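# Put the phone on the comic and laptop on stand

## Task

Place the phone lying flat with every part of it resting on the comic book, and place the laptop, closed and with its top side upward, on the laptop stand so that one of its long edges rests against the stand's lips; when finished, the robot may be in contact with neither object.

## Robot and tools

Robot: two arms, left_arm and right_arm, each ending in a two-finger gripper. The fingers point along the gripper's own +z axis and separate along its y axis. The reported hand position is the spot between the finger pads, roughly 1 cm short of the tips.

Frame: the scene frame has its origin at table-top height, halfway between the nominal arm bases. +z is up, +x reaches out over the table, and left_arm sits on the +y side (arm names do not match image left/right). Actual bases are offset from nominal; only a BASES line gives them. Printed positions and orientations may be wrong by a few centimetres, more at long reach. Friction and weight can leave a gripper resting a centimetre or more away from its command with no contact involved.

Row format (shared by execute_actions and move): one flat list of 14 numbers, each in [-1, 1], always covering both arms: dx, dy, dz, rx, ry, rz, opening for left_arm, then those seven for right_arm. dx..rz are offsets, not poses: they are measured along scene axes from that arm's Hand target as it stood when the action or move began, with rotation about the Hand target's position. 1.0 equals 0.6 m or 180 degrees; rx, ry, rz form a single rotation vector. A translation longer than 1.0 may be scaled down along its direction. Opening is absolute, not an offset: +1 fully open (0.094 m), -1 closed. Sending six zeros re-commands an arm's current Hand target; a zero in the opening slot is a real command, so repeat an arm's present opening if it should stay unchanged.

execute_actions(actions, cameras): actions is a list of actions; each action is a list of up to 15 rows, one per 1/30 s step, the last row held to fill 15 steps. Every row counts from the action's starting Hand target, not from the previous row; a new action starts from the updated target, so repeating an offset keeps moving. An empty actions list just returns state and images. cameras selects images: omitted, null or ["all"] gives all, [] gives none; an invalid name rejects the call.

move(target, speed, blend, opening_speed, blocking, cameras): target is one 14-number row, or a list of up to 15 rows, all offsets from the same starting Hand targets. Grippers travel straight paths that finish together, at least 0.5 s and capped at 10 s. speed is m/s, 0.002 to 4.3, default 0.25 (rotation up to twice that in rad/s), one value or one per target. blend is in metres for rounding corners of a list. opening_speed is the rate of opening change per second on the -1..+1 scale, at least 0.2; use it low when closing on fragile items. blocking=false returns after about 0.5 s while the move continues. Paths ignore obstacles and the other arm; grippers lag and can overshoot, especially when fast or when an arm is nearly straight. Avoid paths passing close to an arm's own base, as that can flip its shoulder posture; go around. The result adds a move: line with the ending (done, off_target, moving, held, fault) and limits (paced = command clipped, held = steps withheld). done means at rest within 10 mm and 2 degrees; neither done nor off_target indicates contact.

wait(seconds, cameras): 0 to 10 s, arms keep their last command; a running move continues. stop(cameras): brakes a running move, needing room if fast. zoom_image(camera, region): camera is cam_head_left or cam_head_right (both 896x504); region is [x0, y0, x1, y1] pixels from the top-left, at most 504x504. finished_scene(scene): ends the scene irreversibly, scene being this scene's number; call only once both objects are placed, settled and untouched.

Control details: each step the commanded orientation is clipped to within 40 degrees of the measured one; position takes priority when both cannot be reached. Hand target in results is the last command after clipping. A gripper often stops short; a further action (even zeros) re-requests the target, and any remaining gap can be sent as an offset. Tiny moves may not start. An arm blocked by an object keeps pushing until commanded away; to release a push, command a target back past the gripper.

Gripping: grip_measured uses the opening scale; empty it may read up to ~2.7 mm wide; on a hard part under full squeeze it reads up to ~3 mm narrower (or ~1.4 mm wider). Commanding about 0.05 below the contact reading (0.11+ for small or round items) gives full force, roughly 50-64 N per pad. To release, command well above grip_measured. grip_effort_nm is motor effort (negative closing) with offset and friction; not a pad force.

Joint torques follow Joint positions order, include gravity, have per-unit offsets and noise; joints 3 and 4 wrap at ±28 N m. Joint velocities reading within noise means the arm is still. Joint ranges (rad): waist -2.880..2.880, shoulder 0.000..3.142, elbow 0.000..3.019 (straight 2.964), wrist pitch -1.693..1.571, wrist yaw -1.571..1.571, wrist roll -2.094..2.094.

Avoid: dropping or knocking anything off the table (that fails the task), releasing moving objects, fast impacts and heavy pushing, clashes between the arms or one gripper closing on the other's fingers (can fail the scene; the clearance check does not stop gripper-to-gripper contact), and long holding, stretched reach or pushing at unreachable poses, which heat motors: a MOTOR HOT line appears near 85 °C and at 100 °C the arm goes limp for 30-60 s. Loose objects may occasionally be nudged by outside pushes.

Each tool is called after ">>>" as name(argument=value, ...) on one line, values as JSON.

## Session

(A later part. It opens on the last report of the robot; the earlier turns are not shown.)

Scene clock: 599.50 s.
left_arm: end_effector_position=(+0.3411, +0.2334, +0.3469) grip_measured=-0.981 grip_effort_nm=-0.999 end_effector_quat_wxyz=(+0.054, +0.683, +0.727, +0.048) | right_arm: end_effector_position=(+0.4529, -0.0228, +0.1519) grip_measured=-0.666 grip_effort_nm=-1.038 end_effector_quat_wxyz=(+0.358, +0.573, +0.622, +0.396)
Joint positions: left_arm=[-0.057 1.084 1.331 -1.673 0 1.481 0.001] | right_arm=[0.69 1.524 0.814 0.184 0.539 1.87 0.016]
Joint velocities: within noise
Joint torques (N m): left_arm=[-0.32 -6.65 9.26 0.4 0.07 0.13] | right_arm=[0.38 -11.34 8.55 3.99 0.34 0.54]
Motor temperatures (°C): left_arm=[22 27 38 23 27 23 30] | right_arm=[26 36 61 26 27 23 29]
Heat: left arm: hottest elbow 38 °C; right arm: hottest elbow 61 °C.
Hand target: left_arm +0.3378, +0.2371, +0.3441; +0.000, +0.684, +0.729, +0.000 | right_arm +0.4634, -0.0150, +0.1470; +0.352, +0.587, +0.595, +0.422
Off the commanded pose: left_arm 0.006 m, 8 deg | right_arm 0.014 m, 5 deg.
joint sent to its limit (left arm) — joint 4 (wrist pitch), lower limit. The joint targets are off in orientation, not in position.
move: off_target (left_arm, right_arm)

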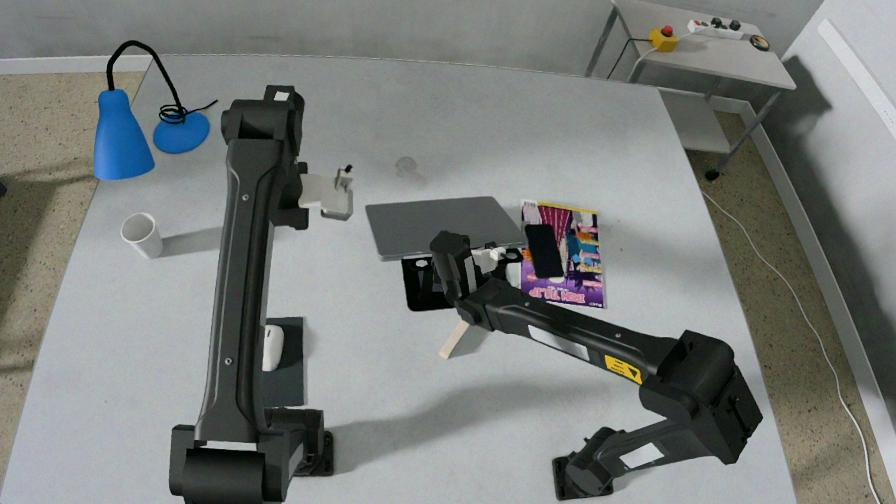

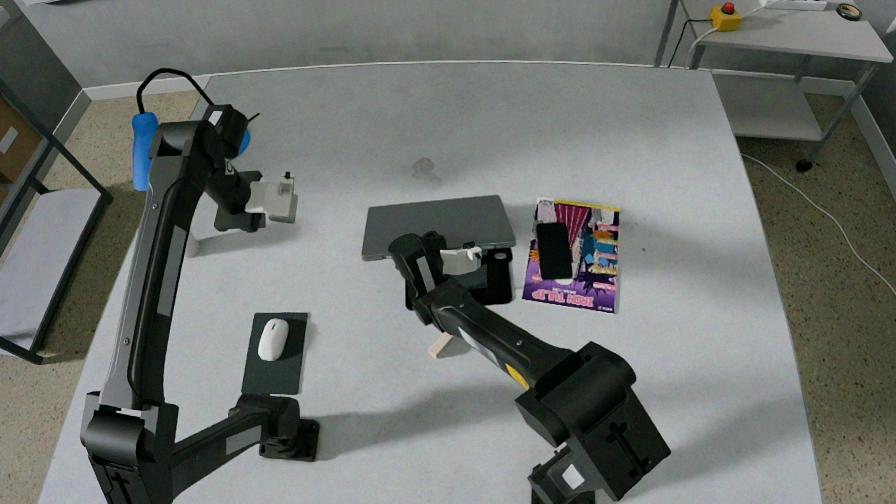

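>>> move(target=[[0,0,0,0,0,0,-1,-0.02,0.0,0.14,0,0.0,0.0,-0.9],[0,0,0,0,0,0,-1,-0.06,0.0,0.14,0,0.03,0.0,-0.9]], speed=0.1)

>>> zoom_image(camera="cam_head_left", region=[350, 150, 600, 350])

>>> zoom_image(camera="cam_head_right", region=[350, 150, 600, 350])

Scene clock: 606.97 s.
left_arm: end_effector_position=(+0.3411, +0.2334, +0.3469) grip_measured=-0.981 grip_effort_nm=-0.994 end_effector_quat_wxyz=(+0.054, +0.683, +0.727, +0.048) | right_arm: end_effector_position=(+0.4099, -0.0409, +0.1458) grip_measured=-0.665 grip_effort_nm=-1.038 end_effector_quat_wxyz=(+0.320, +0.601, +0.663, +0.312)
Joint positions: left_arm=[-0.057 1.084 1.331 -1.673 0 1.481 0.001] | right_arm=[0.714 1.417 0.821 -0.174 0.529 1.963 0.016]
Joint velocities: within noise
Joint torques (N m): left_arm=[-0.26 -7.18 9.21 0.44 0.05 0.11] | right_arm=[1.79 -20.31 14.11 1.59 0.8 0.47]
Motor temperatures (°C): left_arm=[22 27 38 23 27 23 30] | right_arm=[26 36 58 26 27 23 29]
Heat: left arm: hottest elbow 38 °C; right arm: hottest elbow 58 °C.
Hand target: left_arm +0.3378, +0.2371, +0.3441; +0.000, +0.684, +0.729, +0.000 | right_arm +0.4274, -0.0150, +0.2310; +0.323, +0.606, +0.611, +0.394
Off the commanded pose: left_arm 0.006 m, 8 deg | right_arm 0.091 m, 11 deg.
joint sent to its limit (left arm) — joint 4 (wrist pitch), lower limit. The joint targets are off in orientation, not in position.
move: off_target (left_arm, right_arm)

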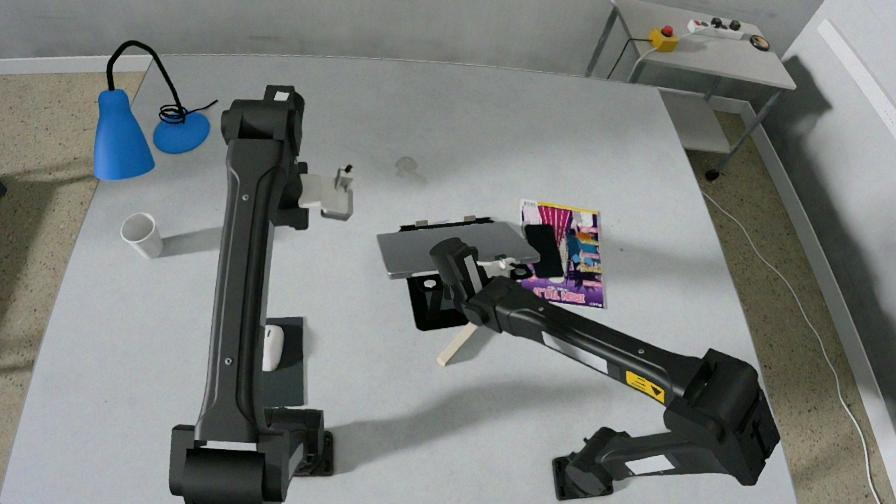

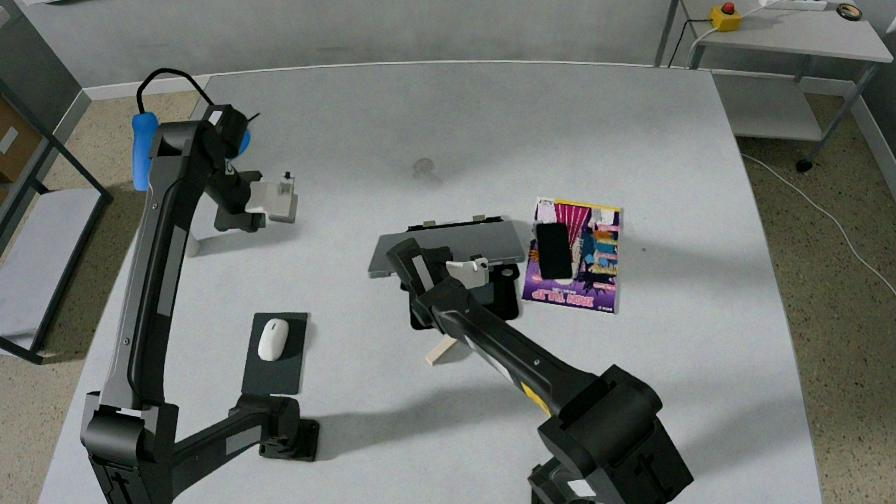

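Scaled by 2.016.

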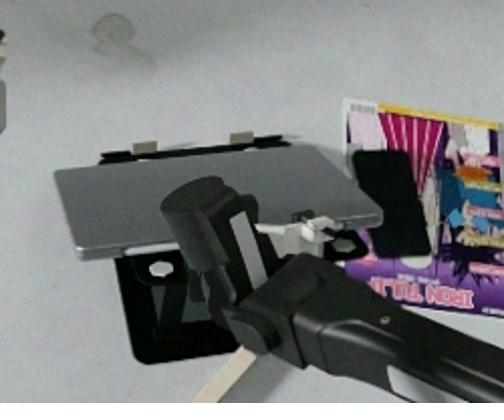

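Scaled by 2.016.

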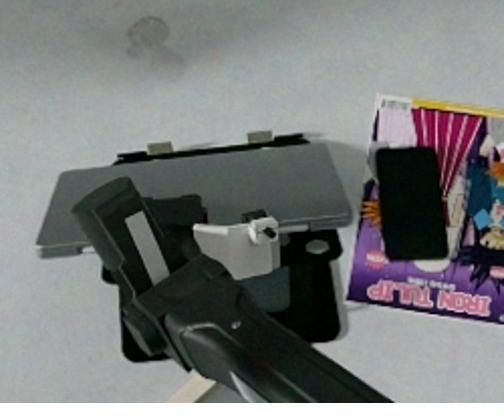

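>>> execute_actions(actions=[])

Scene clock: 620.73 s.
left_arm: end_effector_position=(+0.3411, +0.2334, +0.3469) grip_measured=-0.981 grip_effort_nm=-0.999 end_effector_quat_wxyz=(+0.054, +0.683, +0.727, +0.048) | right_arm: end_effector_position=(+0.4098, -0.0410, +0.1457) grip_measured=-0.665 grip_effort_nm=-1.033 end_effector_quat_wxyz=(+0.320, +0.601, +0.663, +0.311)
Joint positions: left_arm=[-0.057 1.084 1.331 -1.673 0 1.481 0.001] | right_arm=[0.714 1.417 0.821 -0.175 0.529 1.963 0.016]
Joint velocities: within noise
Joint torques (N m): left_arm=[-0.67 -7.77 9.22 0.32 0.04 0.11] | right_arm=[1.79 -20.42 14.15 1.44 0.78 0.5]
Motor temperatures (°C): left_arm=[22 26 38 23 27 23 30] | right_arm=[26 37 58 26 27 23 29]
Heat: left arm: hottest elbow 38 °C; right arm: hottest elbow 58 °C.
Hand target: left_arm +0.3378, +0.2371, +0.3441; +0.000, +0.684, +0.729, +0.000 | right_arm +0.4274, -0.0151, +0.2308; +0.323, +0.606, +0.611, +0.393
Tool commands: left_gripper/opening=-1.0 right_gripper/opening=-0.9
Off the commanded pose: left_arm 0.006 m, 8 deg | right_arm 0.091 m, 11 deg.

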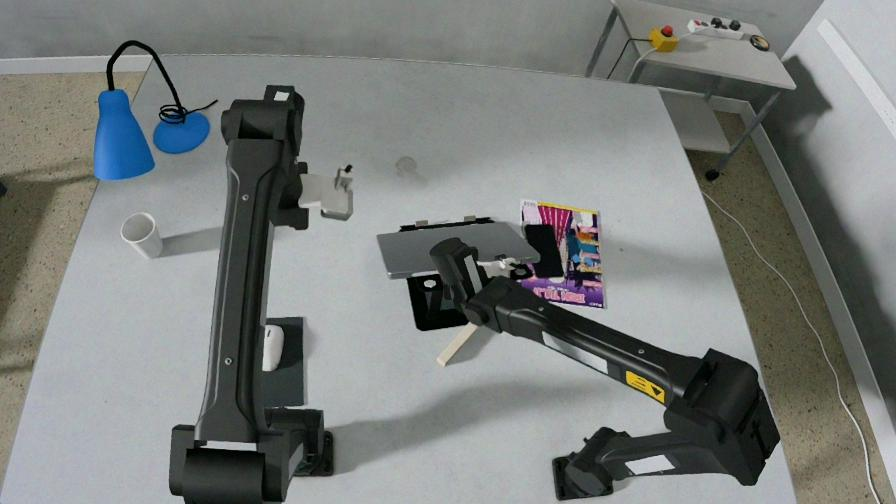

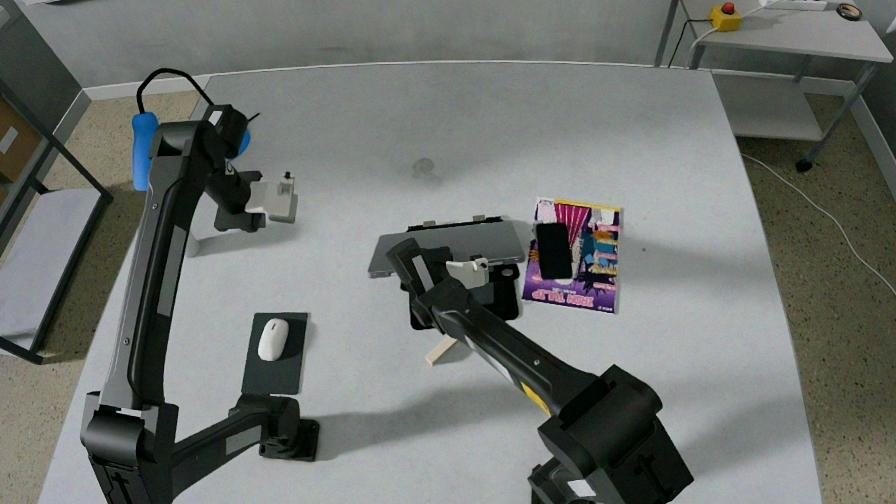

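>>> move(target=[0,0,0,0,0,0,-1, 0.075,0.01,-0.04,0,0,0,-0.9], speed=0.06)

>>> zoom_image(camera="cam_head_left", region=[350, 150, 600, 350])

Scene clock: 623.73 s.
left_arm: end_effector_position=(+0.3411, +0.2334, +0.3469) grip_measured=-0.981 grip_effort_nm=-0.999 end_effector_quat_wxyz=(+0.054, +0.683, +0.727, +0.048) | right_arm: end_effector_position=(+0.4150, -0.0414, +0.1433) grip_measured=-0.665 grip_effort_nm=-1.038 end_effector_quat_wxyz=(+0.318, +0.600, +0.664, +0.314)
Joint positions: left_arm=[-0.057 1.084 1.331 -1.673 0 1.481 0.001] | right_arm=[0.702 1.428 0.824 -0.158 0.514 1.952 0.016]
Joint velocities: within noise
Joint torques (N m): left_arm=[-0.5 -7.94 9.22 0.24 0.05 0.11] | right_arm=[-1.08 -12.63 17.01 3.47 -0.02 0.27]
Motor temperatures (°C): left_arm=[22 26 38 23 27 23 30] | right_arm=[26 37 59 26 27 23 29]
Heat: left arm: hottest elbow 38 °C; right arm: hottest elbow 59 °C.
Hand target: left_arm +0.3378, +0.2371, +0.3441; +0.000, +0.684, +0.729, +0.000 | right_arm +0.4724, -0.0090, +0.2070; +0.323, +0.606, +0.611, +0.394
Off the commanded pose: left_arm 0.006 m, 8 deg | right_arm 0.091 m, 11 deg.
joint sent to its limit (left arm) — joint 4 (wrist pitch), lower limit. The joint targets are off in orientation, not in position.
move: off_target (left_arm, right_arm)

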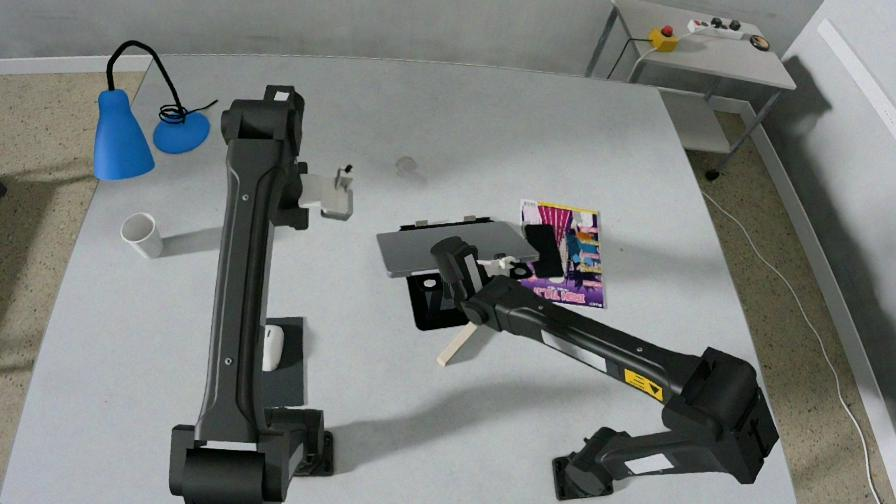

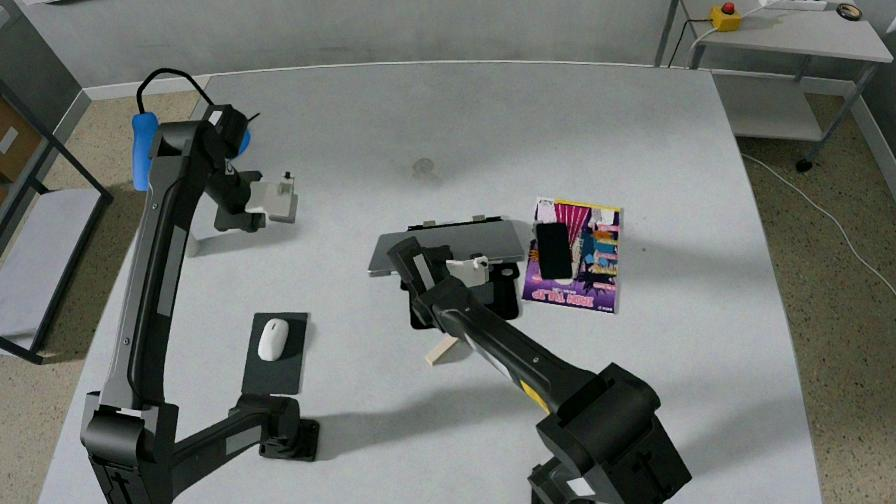

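Scaled by 2.016.

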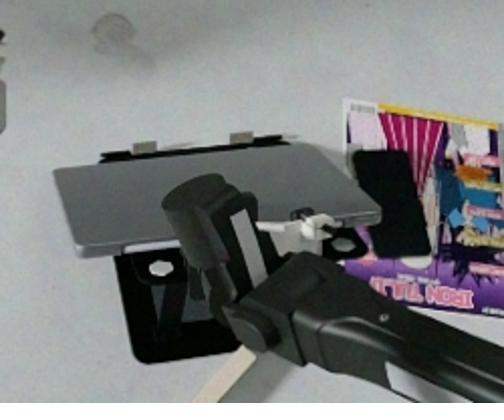

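>>> move(target=[0,0,0,0,0,0,-1, 0.05,0.006,0.0,0,0,0,-0.9], speed=0.05)

>>> zoom_image(camera="cam_head_left", region=[350, 150, 600, 350])

Scene clock: 629.47 s.
left_arm: end_effector_position=(+0.3411, +0.2334, +0.3469) grip_measured=-0.981 grip_effort_nm=-0.999 end_effector_quat_wxyz=(+0.054, +0.683, +0.727, +0.048) | right_arm: end_effector_position=(+0.4460, -0.0348, +0.1440) grip_measured=-0.665 grip_effort_nm=-1.038 end_effector_quat_wxyz=(+0.317, +0.598, +0.665, +0.315)
Joint positions: left_arm=[-0.057 1.084 1.331 -1.673 0 1.481 0.001] | right_arm=[0.666 1.496 0.896 -0.147 0.484 1.921 0.016]
Joint velocities: within noise
Joint torques (N m): left_arm=[-0.85 -7.53 9.24 0.1 0.04 0.12] | right_arm=[-1.08 -14.15 16.99 3.45 -0.06 0.33]
Motor temperatures (°C): left_arm=[22 26 38 23 27 23 30] | right_arm=[26 37 60 26 26 23 30]
Heat: left arm: hottest elbow 38 °C; right arm: hottest elbow 60 °C.
Hand target: left_arm +0.3378, +0.2371, +0.3441; +0.000, +0.684, +0.729, +0.000 | right_arm +0.5024, -0.0053, +0.2069; +0.323, +0.606, +0.611, +0.393
Off the commanded pose: left_arm 0.006 m, 8 deg | right_arm 0.090 m, 11 deg.
joint sent to its limit (left arm) — joint 4 (wrist pitch), lower limit. The joint targets are off in orientation, not in position.
move: off_target (left_arm, right_arm)

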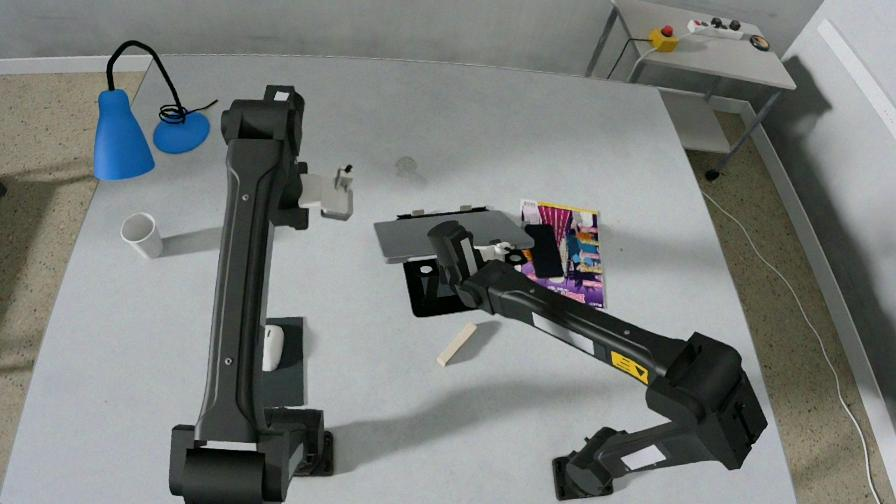

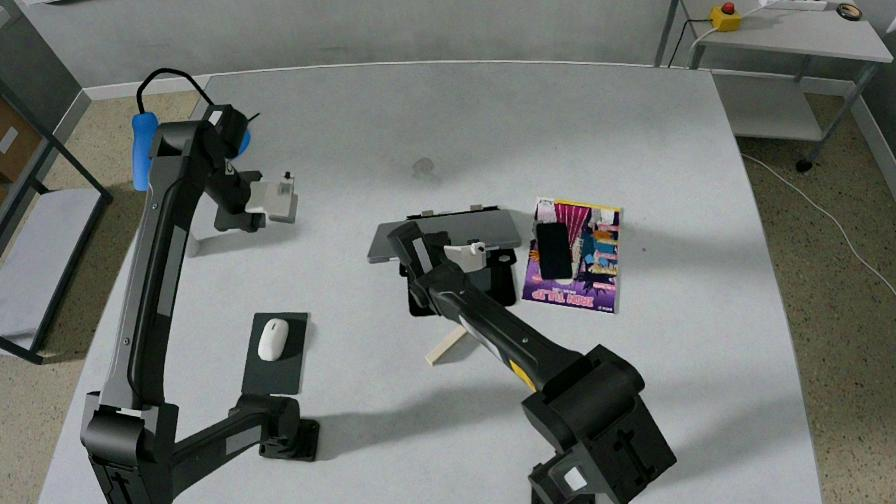

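Scaled by 2.016.

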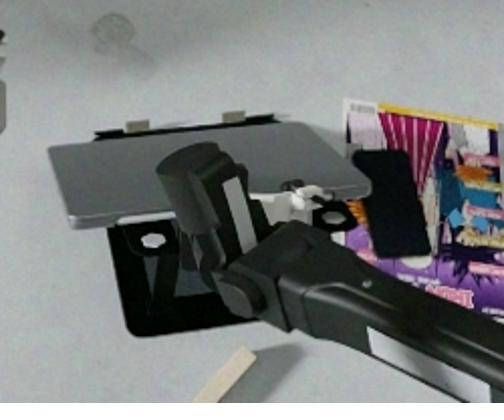

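>>> move(target=[[0,0,0,0,0,0,-1, 0.0,0.0,0.04,0,0,0,-0.9],[0,0,0,0,0,0,-1, 0.07,0.008,0.045,0,0,0,-0.9]], speed=[0.08,0.05])

>>> zoom_image(camera="cam_head_left", region=[350, 150, 600, 350])

Scene clock: 637.83 s.
left_arm: end_effector_position=(+0.3411, +0.2334, +0.3469) grip_measured=-0.981 grip_effort_nm=-0.999 end_effector_quat_wxyz=(+0.054, +0.683, +0.727, +0.048) | right_arm: end_effector_position=(+0.4811, -0.0258, +0.1468) grip_measured=-0.665 grip_effort_nm=-1.038 end_effector_quat_wxyz=(+0.303, +0.604, +0.669, +0.310)
Joint positions: left_arm=[-0.057 1.084 1.331 -1.673 0 1.481 0.001] | right_arm=[0.627 1.569 1.005 -0.195 0.434 1.912 0.016]
Joint velocities: within noise
Joint torques (N m): left_arm=[-0.21 -6.95 9.51 0.21 0.07 0.1] | right_arm=[-1.26 -17.96 18.93 2.61 0.49 0.21]
Motor temperatures (°C): left_arm=[22 26 38 23 27 23 30] | right_arm=[26 37 63 26 26 23 30]
Heat: left arm: hottest elbow 38 °C; right arm: hottest elbow 63 °C.
Hand target: left_arm +0.3378, +0.2371, +0.3441; +0.000, +0.684, +0.729, +0.000 | right_arm +0.5444, -0.0006, +0.2338; +0.323, +0.606, +0.611, +0.393
Off the commanded pose: left_arm 0.006 m, 8 deg | right_arm 0.111 m, 12 deg.
joint sent to its limit (left arm) — joint 4 (wrist pitch), lower limit. The joint targets are off in orientation, not in position.
move: off_target (left_arm, right_arm)

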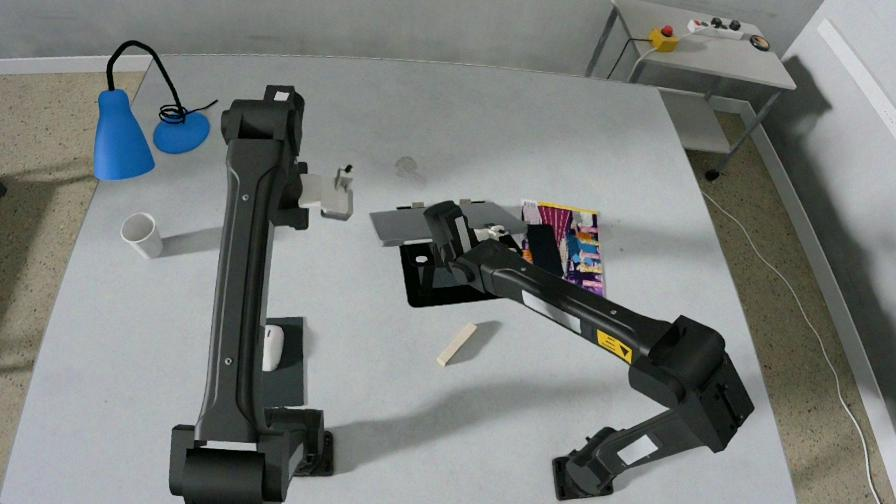

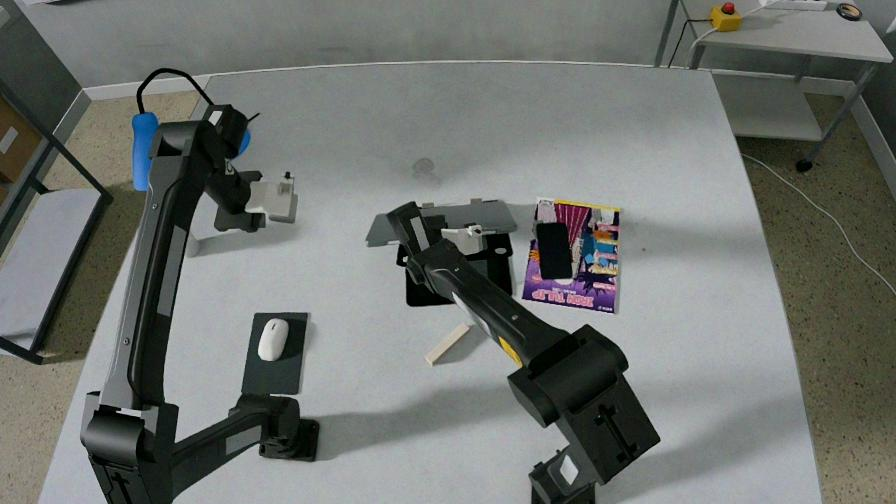

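Scaled by 2.016.

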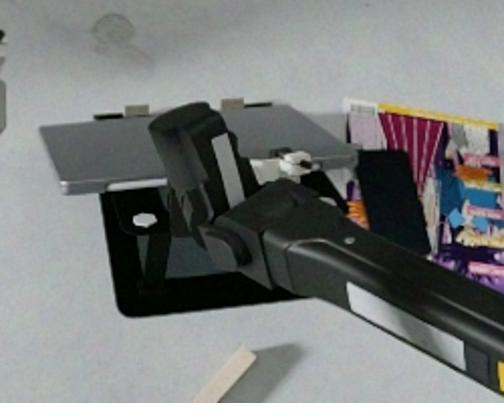

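>>> move(target=[0,0,0,0,0,0,-1, -0.015,0.0,-0.06,0,0.055,0,-0.9], speed=0.05)

>>> zoom_image(camera="cam_head_left", region=[350, 150, 600, 350])

Scene clock: 643.27 s.
left_arm: end_effector_position=(+0.3411, +0.2334, +0.3469) grip_measured=-0.981 grip_effort_nm=-0.999 end_effector_quat_wxyz=(+0.054, +0.683, +0.727, +0.048) | right_arm: end_effector_position=(+0.4999, -0.0216, +0.1453) grip_measured=-0.665 grip_effort_nm=-1.033 end_effector_quat_wxyz=(+0.275, +0.618, +0.681, +0.281)
Joint positions: left_arm=[-0.057 1.084 1.331 -1.673 0 1.481 0.001] | right_arm=[0.602 1.623 1.115 -0.334 0.386 1.933 0.016]
Joint velocities: within noise
Joint torques (N m): left_arm=[0.15 -7.47 9.25 0.31 0.03 0.1] | right_arm=[-0.03 -18.37 15.88 1.37 -0.31 0.71]
Motor temperatures (°C): left_arm=[22 26 38 23 27 23 30] | right_arm=[26 36 63 26 26 23 30]
Heat: left arm: hottest elbow 38 °C; right arm: hottest elbow 63 °C.
Hand target: left_arm +0.3378, +0.2371, +0.3441; +0.000, +0.684, +0.729, +0.000 | right_arm +0.5354, -0.0006, +0.1979; +0.269, +0.638, +0.637, +0.340
Off the commanded pose: left_arm 0.006 m, 8 deg | right_arm 0.067 m, 9 deg.
joint sent to its limit (left arm) — joint 4 (wrist pitch), lower limit. The joint targets are off in orientation, not in position.
move: off_target (left_arm, right_arm)

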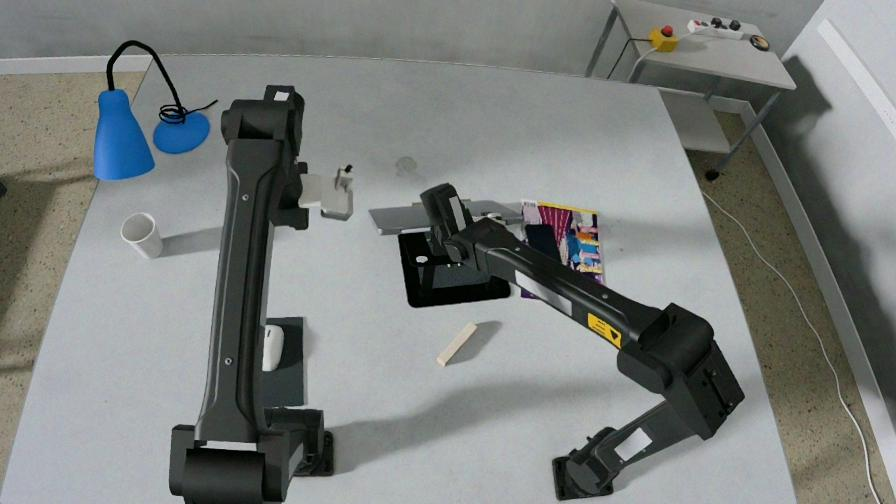

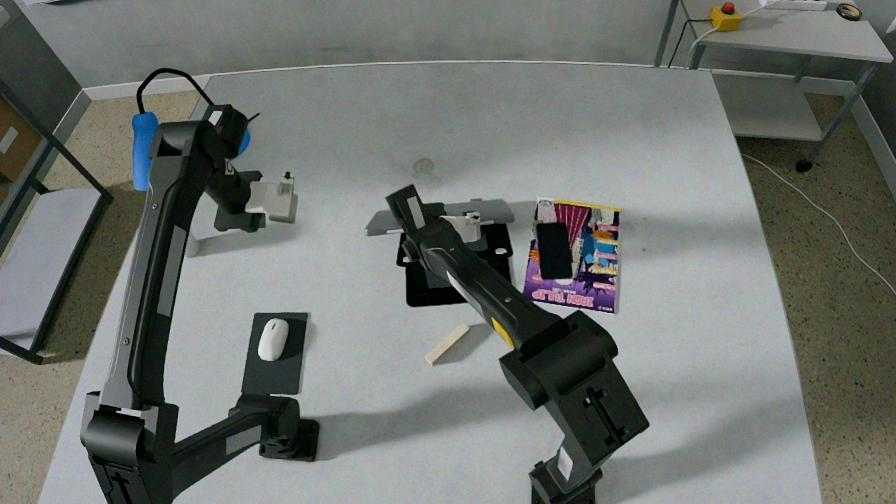

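Scaled by 2.016.

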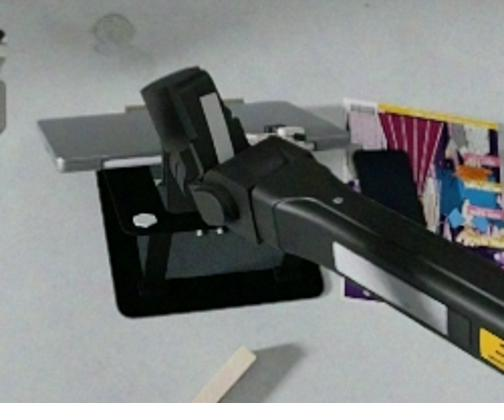

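>>> move(target=[0,0,0,0,0,0,-1, -0.02,0.0,-0.06,0,-0.028,0,-0.9], speed=0.05)

>>> zoom_image(camera="cam_head_left", region=[350, 150, 600, 350])

Scene clock: 649.40 s.
left_arm: end_effector_position=(+0.3411, +0.2334, +0.3469) grip_measured=-0.981 grip_effort_nm=-0.999 end_effector_quat_wxyz=(+0.054, +0.683, +0.727, +0.048) | right_arm: end_effector_position=(+0.5086, -0.0157, +0.1306) grip_measured=-0.665 grip_effort_nm=-1.038 end_effector_quat_wxyz=(+0.299, +0.612, +0.664, +0.309)
Joint positions: left_arm=[-0.057 1.084 1.331 -1.673 0 1.481 0.001] | right_arm=[0.612 1.661 1.074 -0.176 0.426 1.922 0.016]
Joint velocities: within noise
Joint torques (N m): left_arm=[-0.38 -6.65 9.36 0.21 0.09 0.1] | right_arm=[0.67 -19.55 9.78 3.44 0.06 0.61]
Motor temperatures (°C): left_arm=[22 26 38 23 27 23 30] | right_arm=[26 37 65 26 26 24 30]
Heat: left arm: hottest elbow 38 °C; right arm: hottest elbow 65 °C.
Hand target: left_arm +0.3378, +0.2371, +0.3441; +0.000, +0.684, +0.729, +0.000 | right_arm +0.5234, -0.0007, +0.1619; +0.297, +0.622, +0.624, +0.367
Off the commanded pose: left_arm 0.006 m, 8 deg | right_arm 0.038 m, 8 deg.
joint sent to its limit (left arm) — joint 4 (wrist pitch), lower limit. The joint targets are off in orientation, not in position.
move: off_target (left_arm, right_arm)

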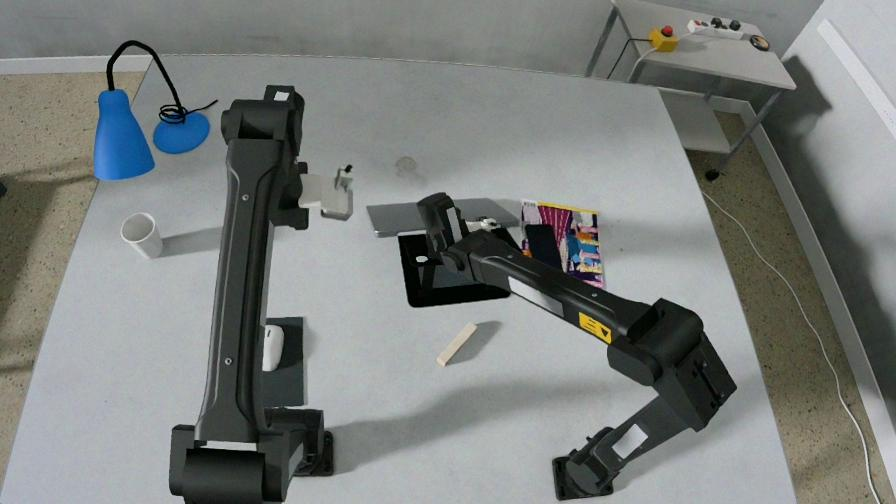

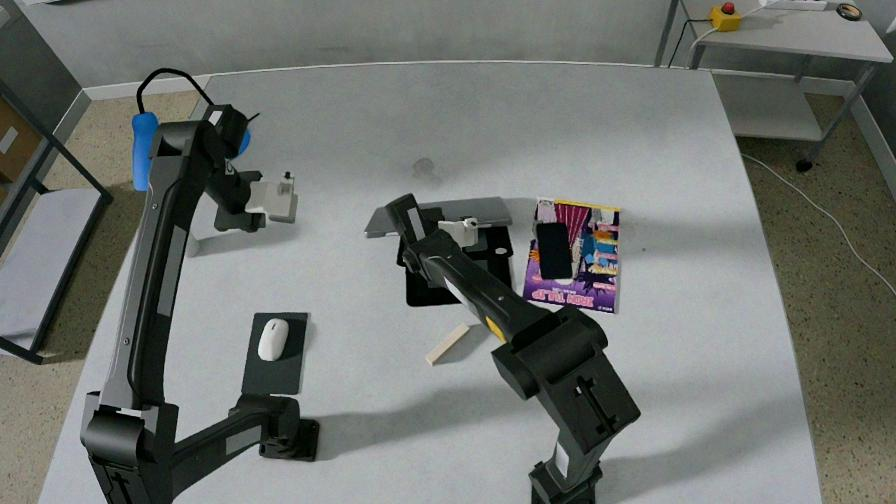

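Scaled by 2.016.

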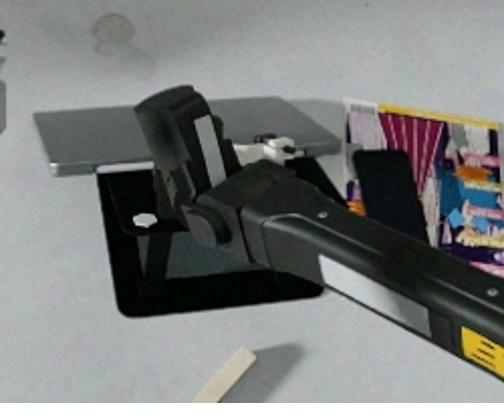

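>>> move(target=[0,0,0,0,0,0,-1, -0.04,0.0,-0.05,0,-0.012,0,-0.9], speed=0.05)

>>> zoom_image(camera="cam_head_left", region=[350, 150, 600, 350])

Scene clock: 660.37 s.
left_arm: end_effector_position=(+0.3411, +0.2334, +0.3469) grip_measured=-0.981 grip_effort_nm=-0.994 end_effector_quat_wxyz=(+0.054, +0.683, +0.727, +0.048) | right_arm: end_effector_position=(+0.5097, -0.0139, +0.1348) grip_measured=-0.666 grip_effort_nm=-1.038 end_effector_quat_wxyz=(+0.318, +0.609, +0.633, +0.356)
Joint positions: left_arm=[-0.057 1.084 1.331 -1.673 0 1.481 0.001] | right_arm=[0.62 1.656 1.014 -0.007 0.455 1.929 0.016]
Joint velocities: within noise
Joint torques (N m): left_arm=[-0.32 -6.95 9.06 0.34 0.09 0.06] | right_arm=[2.55 -17.96 6.35 2.99 0.46 0.58]
Motor temperatures (°C): left_arm=[22 26 38 23 27 23 30] | right_arm=[26 38 61 26 26 24 30]
Heat: left arm: hottest elbow 38 °C; right arm: hottest elbow 61 °C.
Hand target: left_arm +0.3378, +0.2371, +0.3441; +0.000, +0.684, +0.729, +0.000 | right_arm +0.4994, -0.0005, +0.1319; +0.309, +0.615, +0.618, +0.379
Off the commanded pose: left_arm 0.006 m, 8 deg | right_arm 0.017 m, 3 deg.
joint sent to its limit (left arm) — joint 4 (wrist pitch), lower limit. The joint targets are off in orientation, not in position.
move: off_target (left_arm, right_arm)

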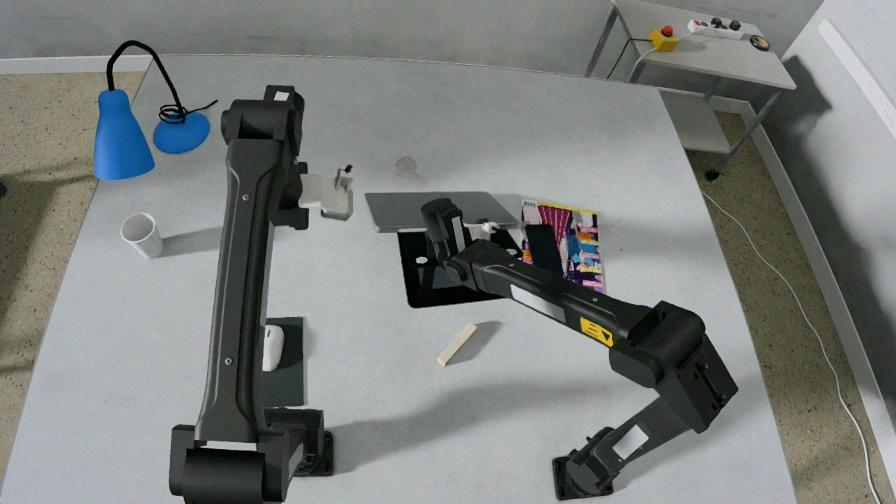

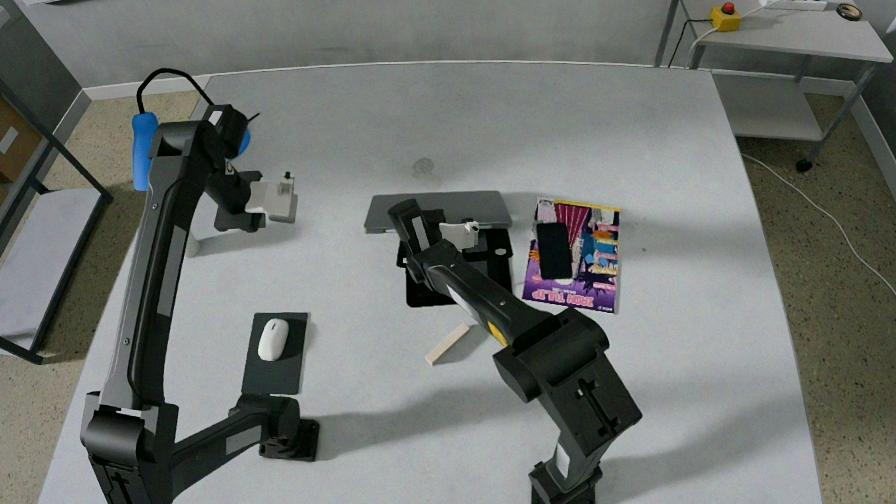

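Scaled by 2.016.

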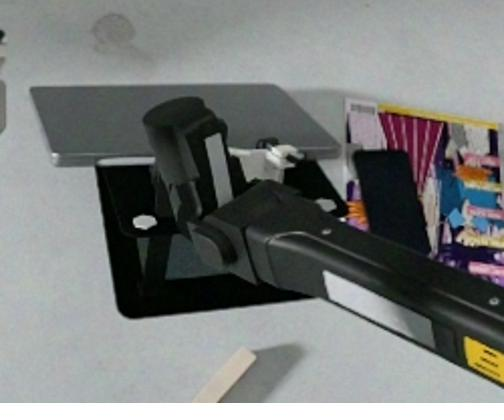

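>>> move(target=[[0,0,0,0,0,0,-1, 0.0,0.0,0.09,0,0,0,-0.9],[0,0,0,0,0,0,-1, -0.08,-0.01,0.09,0,0.05,0,-0.9]], speed=[0.08,0.06])

>>> zoom_image(camera="cam_head_left", region=[350, 150, 600, 350])

Scene clock: 670.03 s.
left_arm: end_effector_position=(+0.3411, +0.2334, +0.3469) grip_measured=-0.981 grip_effort_nm=-0.999 end_effector_quat_wxyz=(+0.054, +0.683, +0.727, +0.048) | right_arm: end_effector_position=(+0.4553, -0.0225, +0.1375) grip_measured=-0.665 grip_effort_nm=-1.038 end_effector_quat_wxyz=(+0.272, +0.630, +0.672, +0.279)
Joint positions: left_arm=[-0.057 1.084 1.331 -1.673 0 1.481 0.001] | right_arm=[0.658 1.551 1.011 -0.331 0.429 2.012 0.016]
Joint velocities: within noise
Joint torques (N m): left_arm=[-0.97 -7.12 9.2 0.23 0.07 0.09] | right_arm=[2.02 -22.18 10.04 0.69 -0.03 0.74]
Motor temperatures (°C): left_arm=[22 26 38 23 27 23 30] | right_arm=[26 38 58 26 26 24 30]
Heat: left arm: hottest elbow 38 °C; right arm: hottest elbow 58 °C.
Hand target: left_arm +0.3378, +0.2371, +0.3441; +0.000, +0.684, +0.729, +0.000 | right_arm +0.4514, -0.0066, +0.1860; +0.259, +0.643, +0.641, +0.330
Off the commanded pose: left_arm 0.006 m, 8 deg | right_arm 0.051 m, 7 deg.
joint sent to its limit (left arm) — joint 4 (wrist pitch), lower limit. The joint targets are off in orientation, not in position.
move: off_target (left_arm, right_arm)

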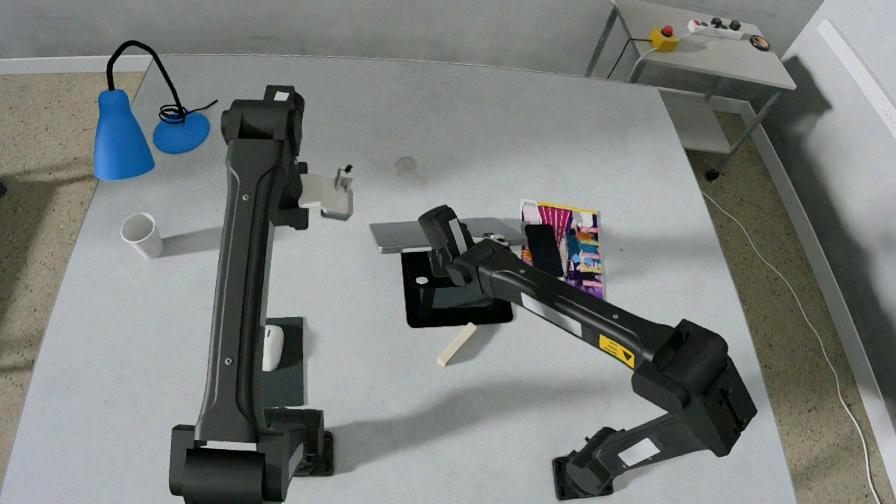

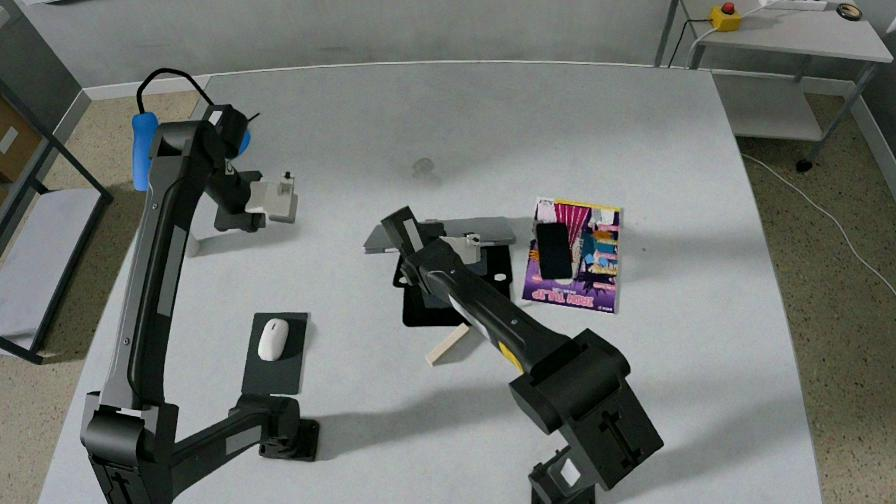

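Scaled by 2.016.

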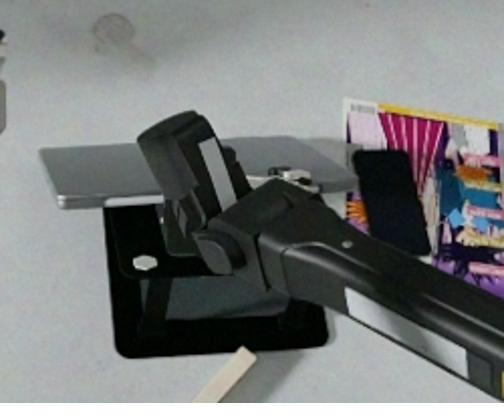

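>>> zoom_image(camera="cam_head_right", region=[350, 190, 550, 350])

>>> zoom_image(camera="cam_head_left", region=[360, 200, 480, 296])

Scaled by 2.520.

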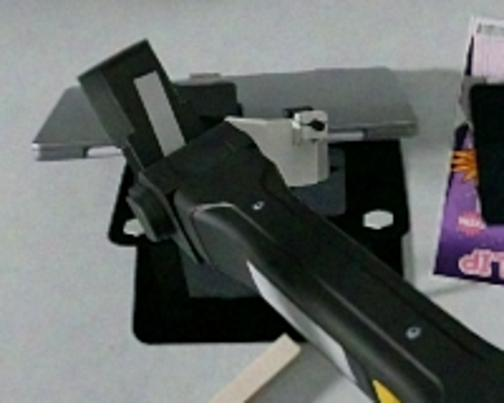

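Scaled by 4.200.

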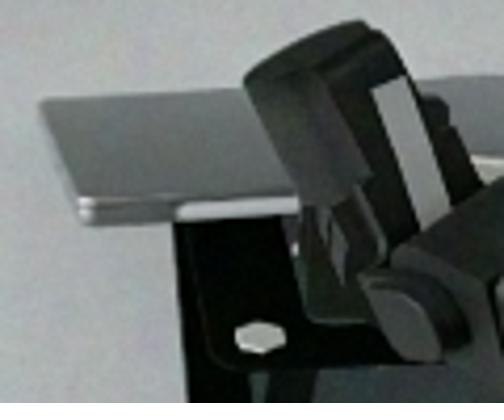

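>>> move(target=[0,0,0,0,0,0,-1, -0.01,0.0,-0.09,0,-0.02,0,-0.9], speed=0.05)

>>> zoom_image(camera="cam_head_right", region=[350, 190, 550, 350])

Scene clock: 680.33 s.
left_arm: end_effector_position=(+0.3411, +0.2334, +0.3469) grip_measured=-0.981 grip_effort_nm=-1.004 end_effector_quat_wxyz=(+0.054, +0.683, +0.727, +0.048) | right_arm: end_effector_position=(+0.4507, -0.0219, +0.1278) grip_measured=-0.665 grip_effort_nm=-1.038 end_effector_quat_wxyz=(+0.297, +0.622, +0.654, +0.313)
Joint positions: left_arm=[-0.057 1.084 1.331 -1.673 0 1.481 0.001] | right_arm=[0.677 1.551 0.93 -0.164 0.477 2.002 0.016]
Joint velocities: within noise
Joint torques (N m): left_arm=[-0.56 -7.41 9.39 0.18 0.09 0.08] | right_arm=[2.14 -16.5 6.95 3.04 -0.2 0.7]
Motor temperatures (°C): left_arm=[22 26 38 23 27 23 30] | right_arm=[26 37 55 26 25 24 30]
Heat: left arm: hottest elbow 38 °C; right arm: hottest elbow 55 °C.
Hand target: left_arm +0.3378, +0.2371, +0.3441; +0.000, +0.684, +0.729, +0.000 | right_arm +0.4454, -0.0066, +0.1319; +0.279, +0.632, +0.632, +0.350
Off the commanded pose: left_arm 0.006 m, 8 deg | right_arm 0.017 m, 5 deg.
joint sent to its limit (left arm) — joint 4 (wrist pitch), lower limit. The joint targets are off in orientation, not in position.
move: off_target (left_arm, right_arm)

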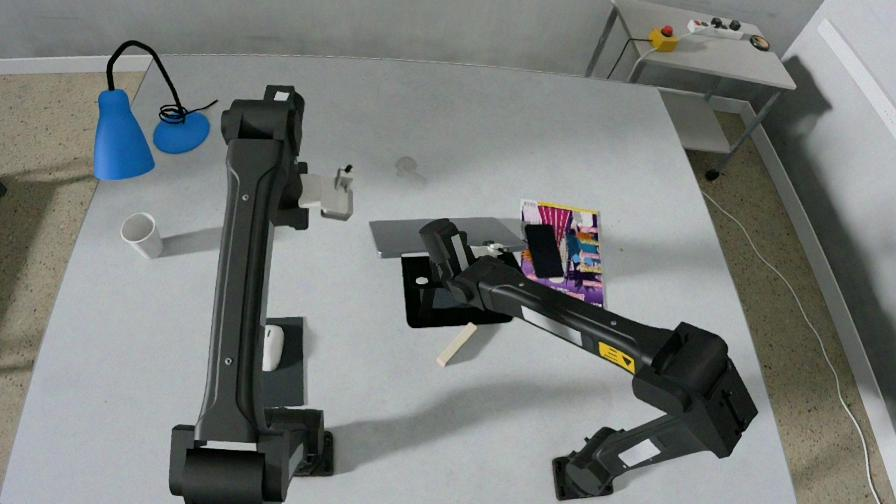

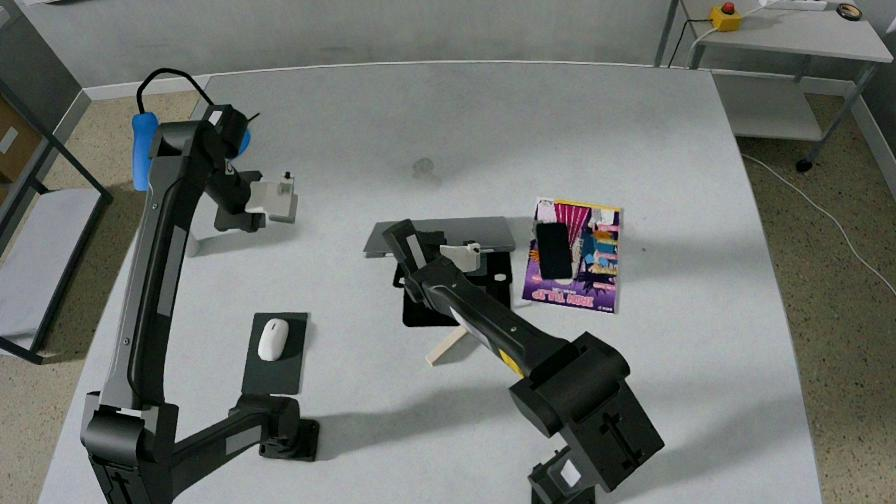

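Scaled by 2.520.

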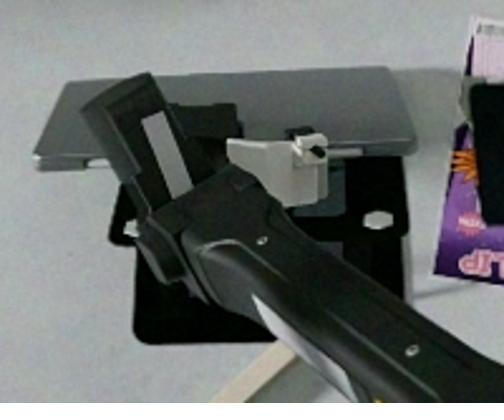

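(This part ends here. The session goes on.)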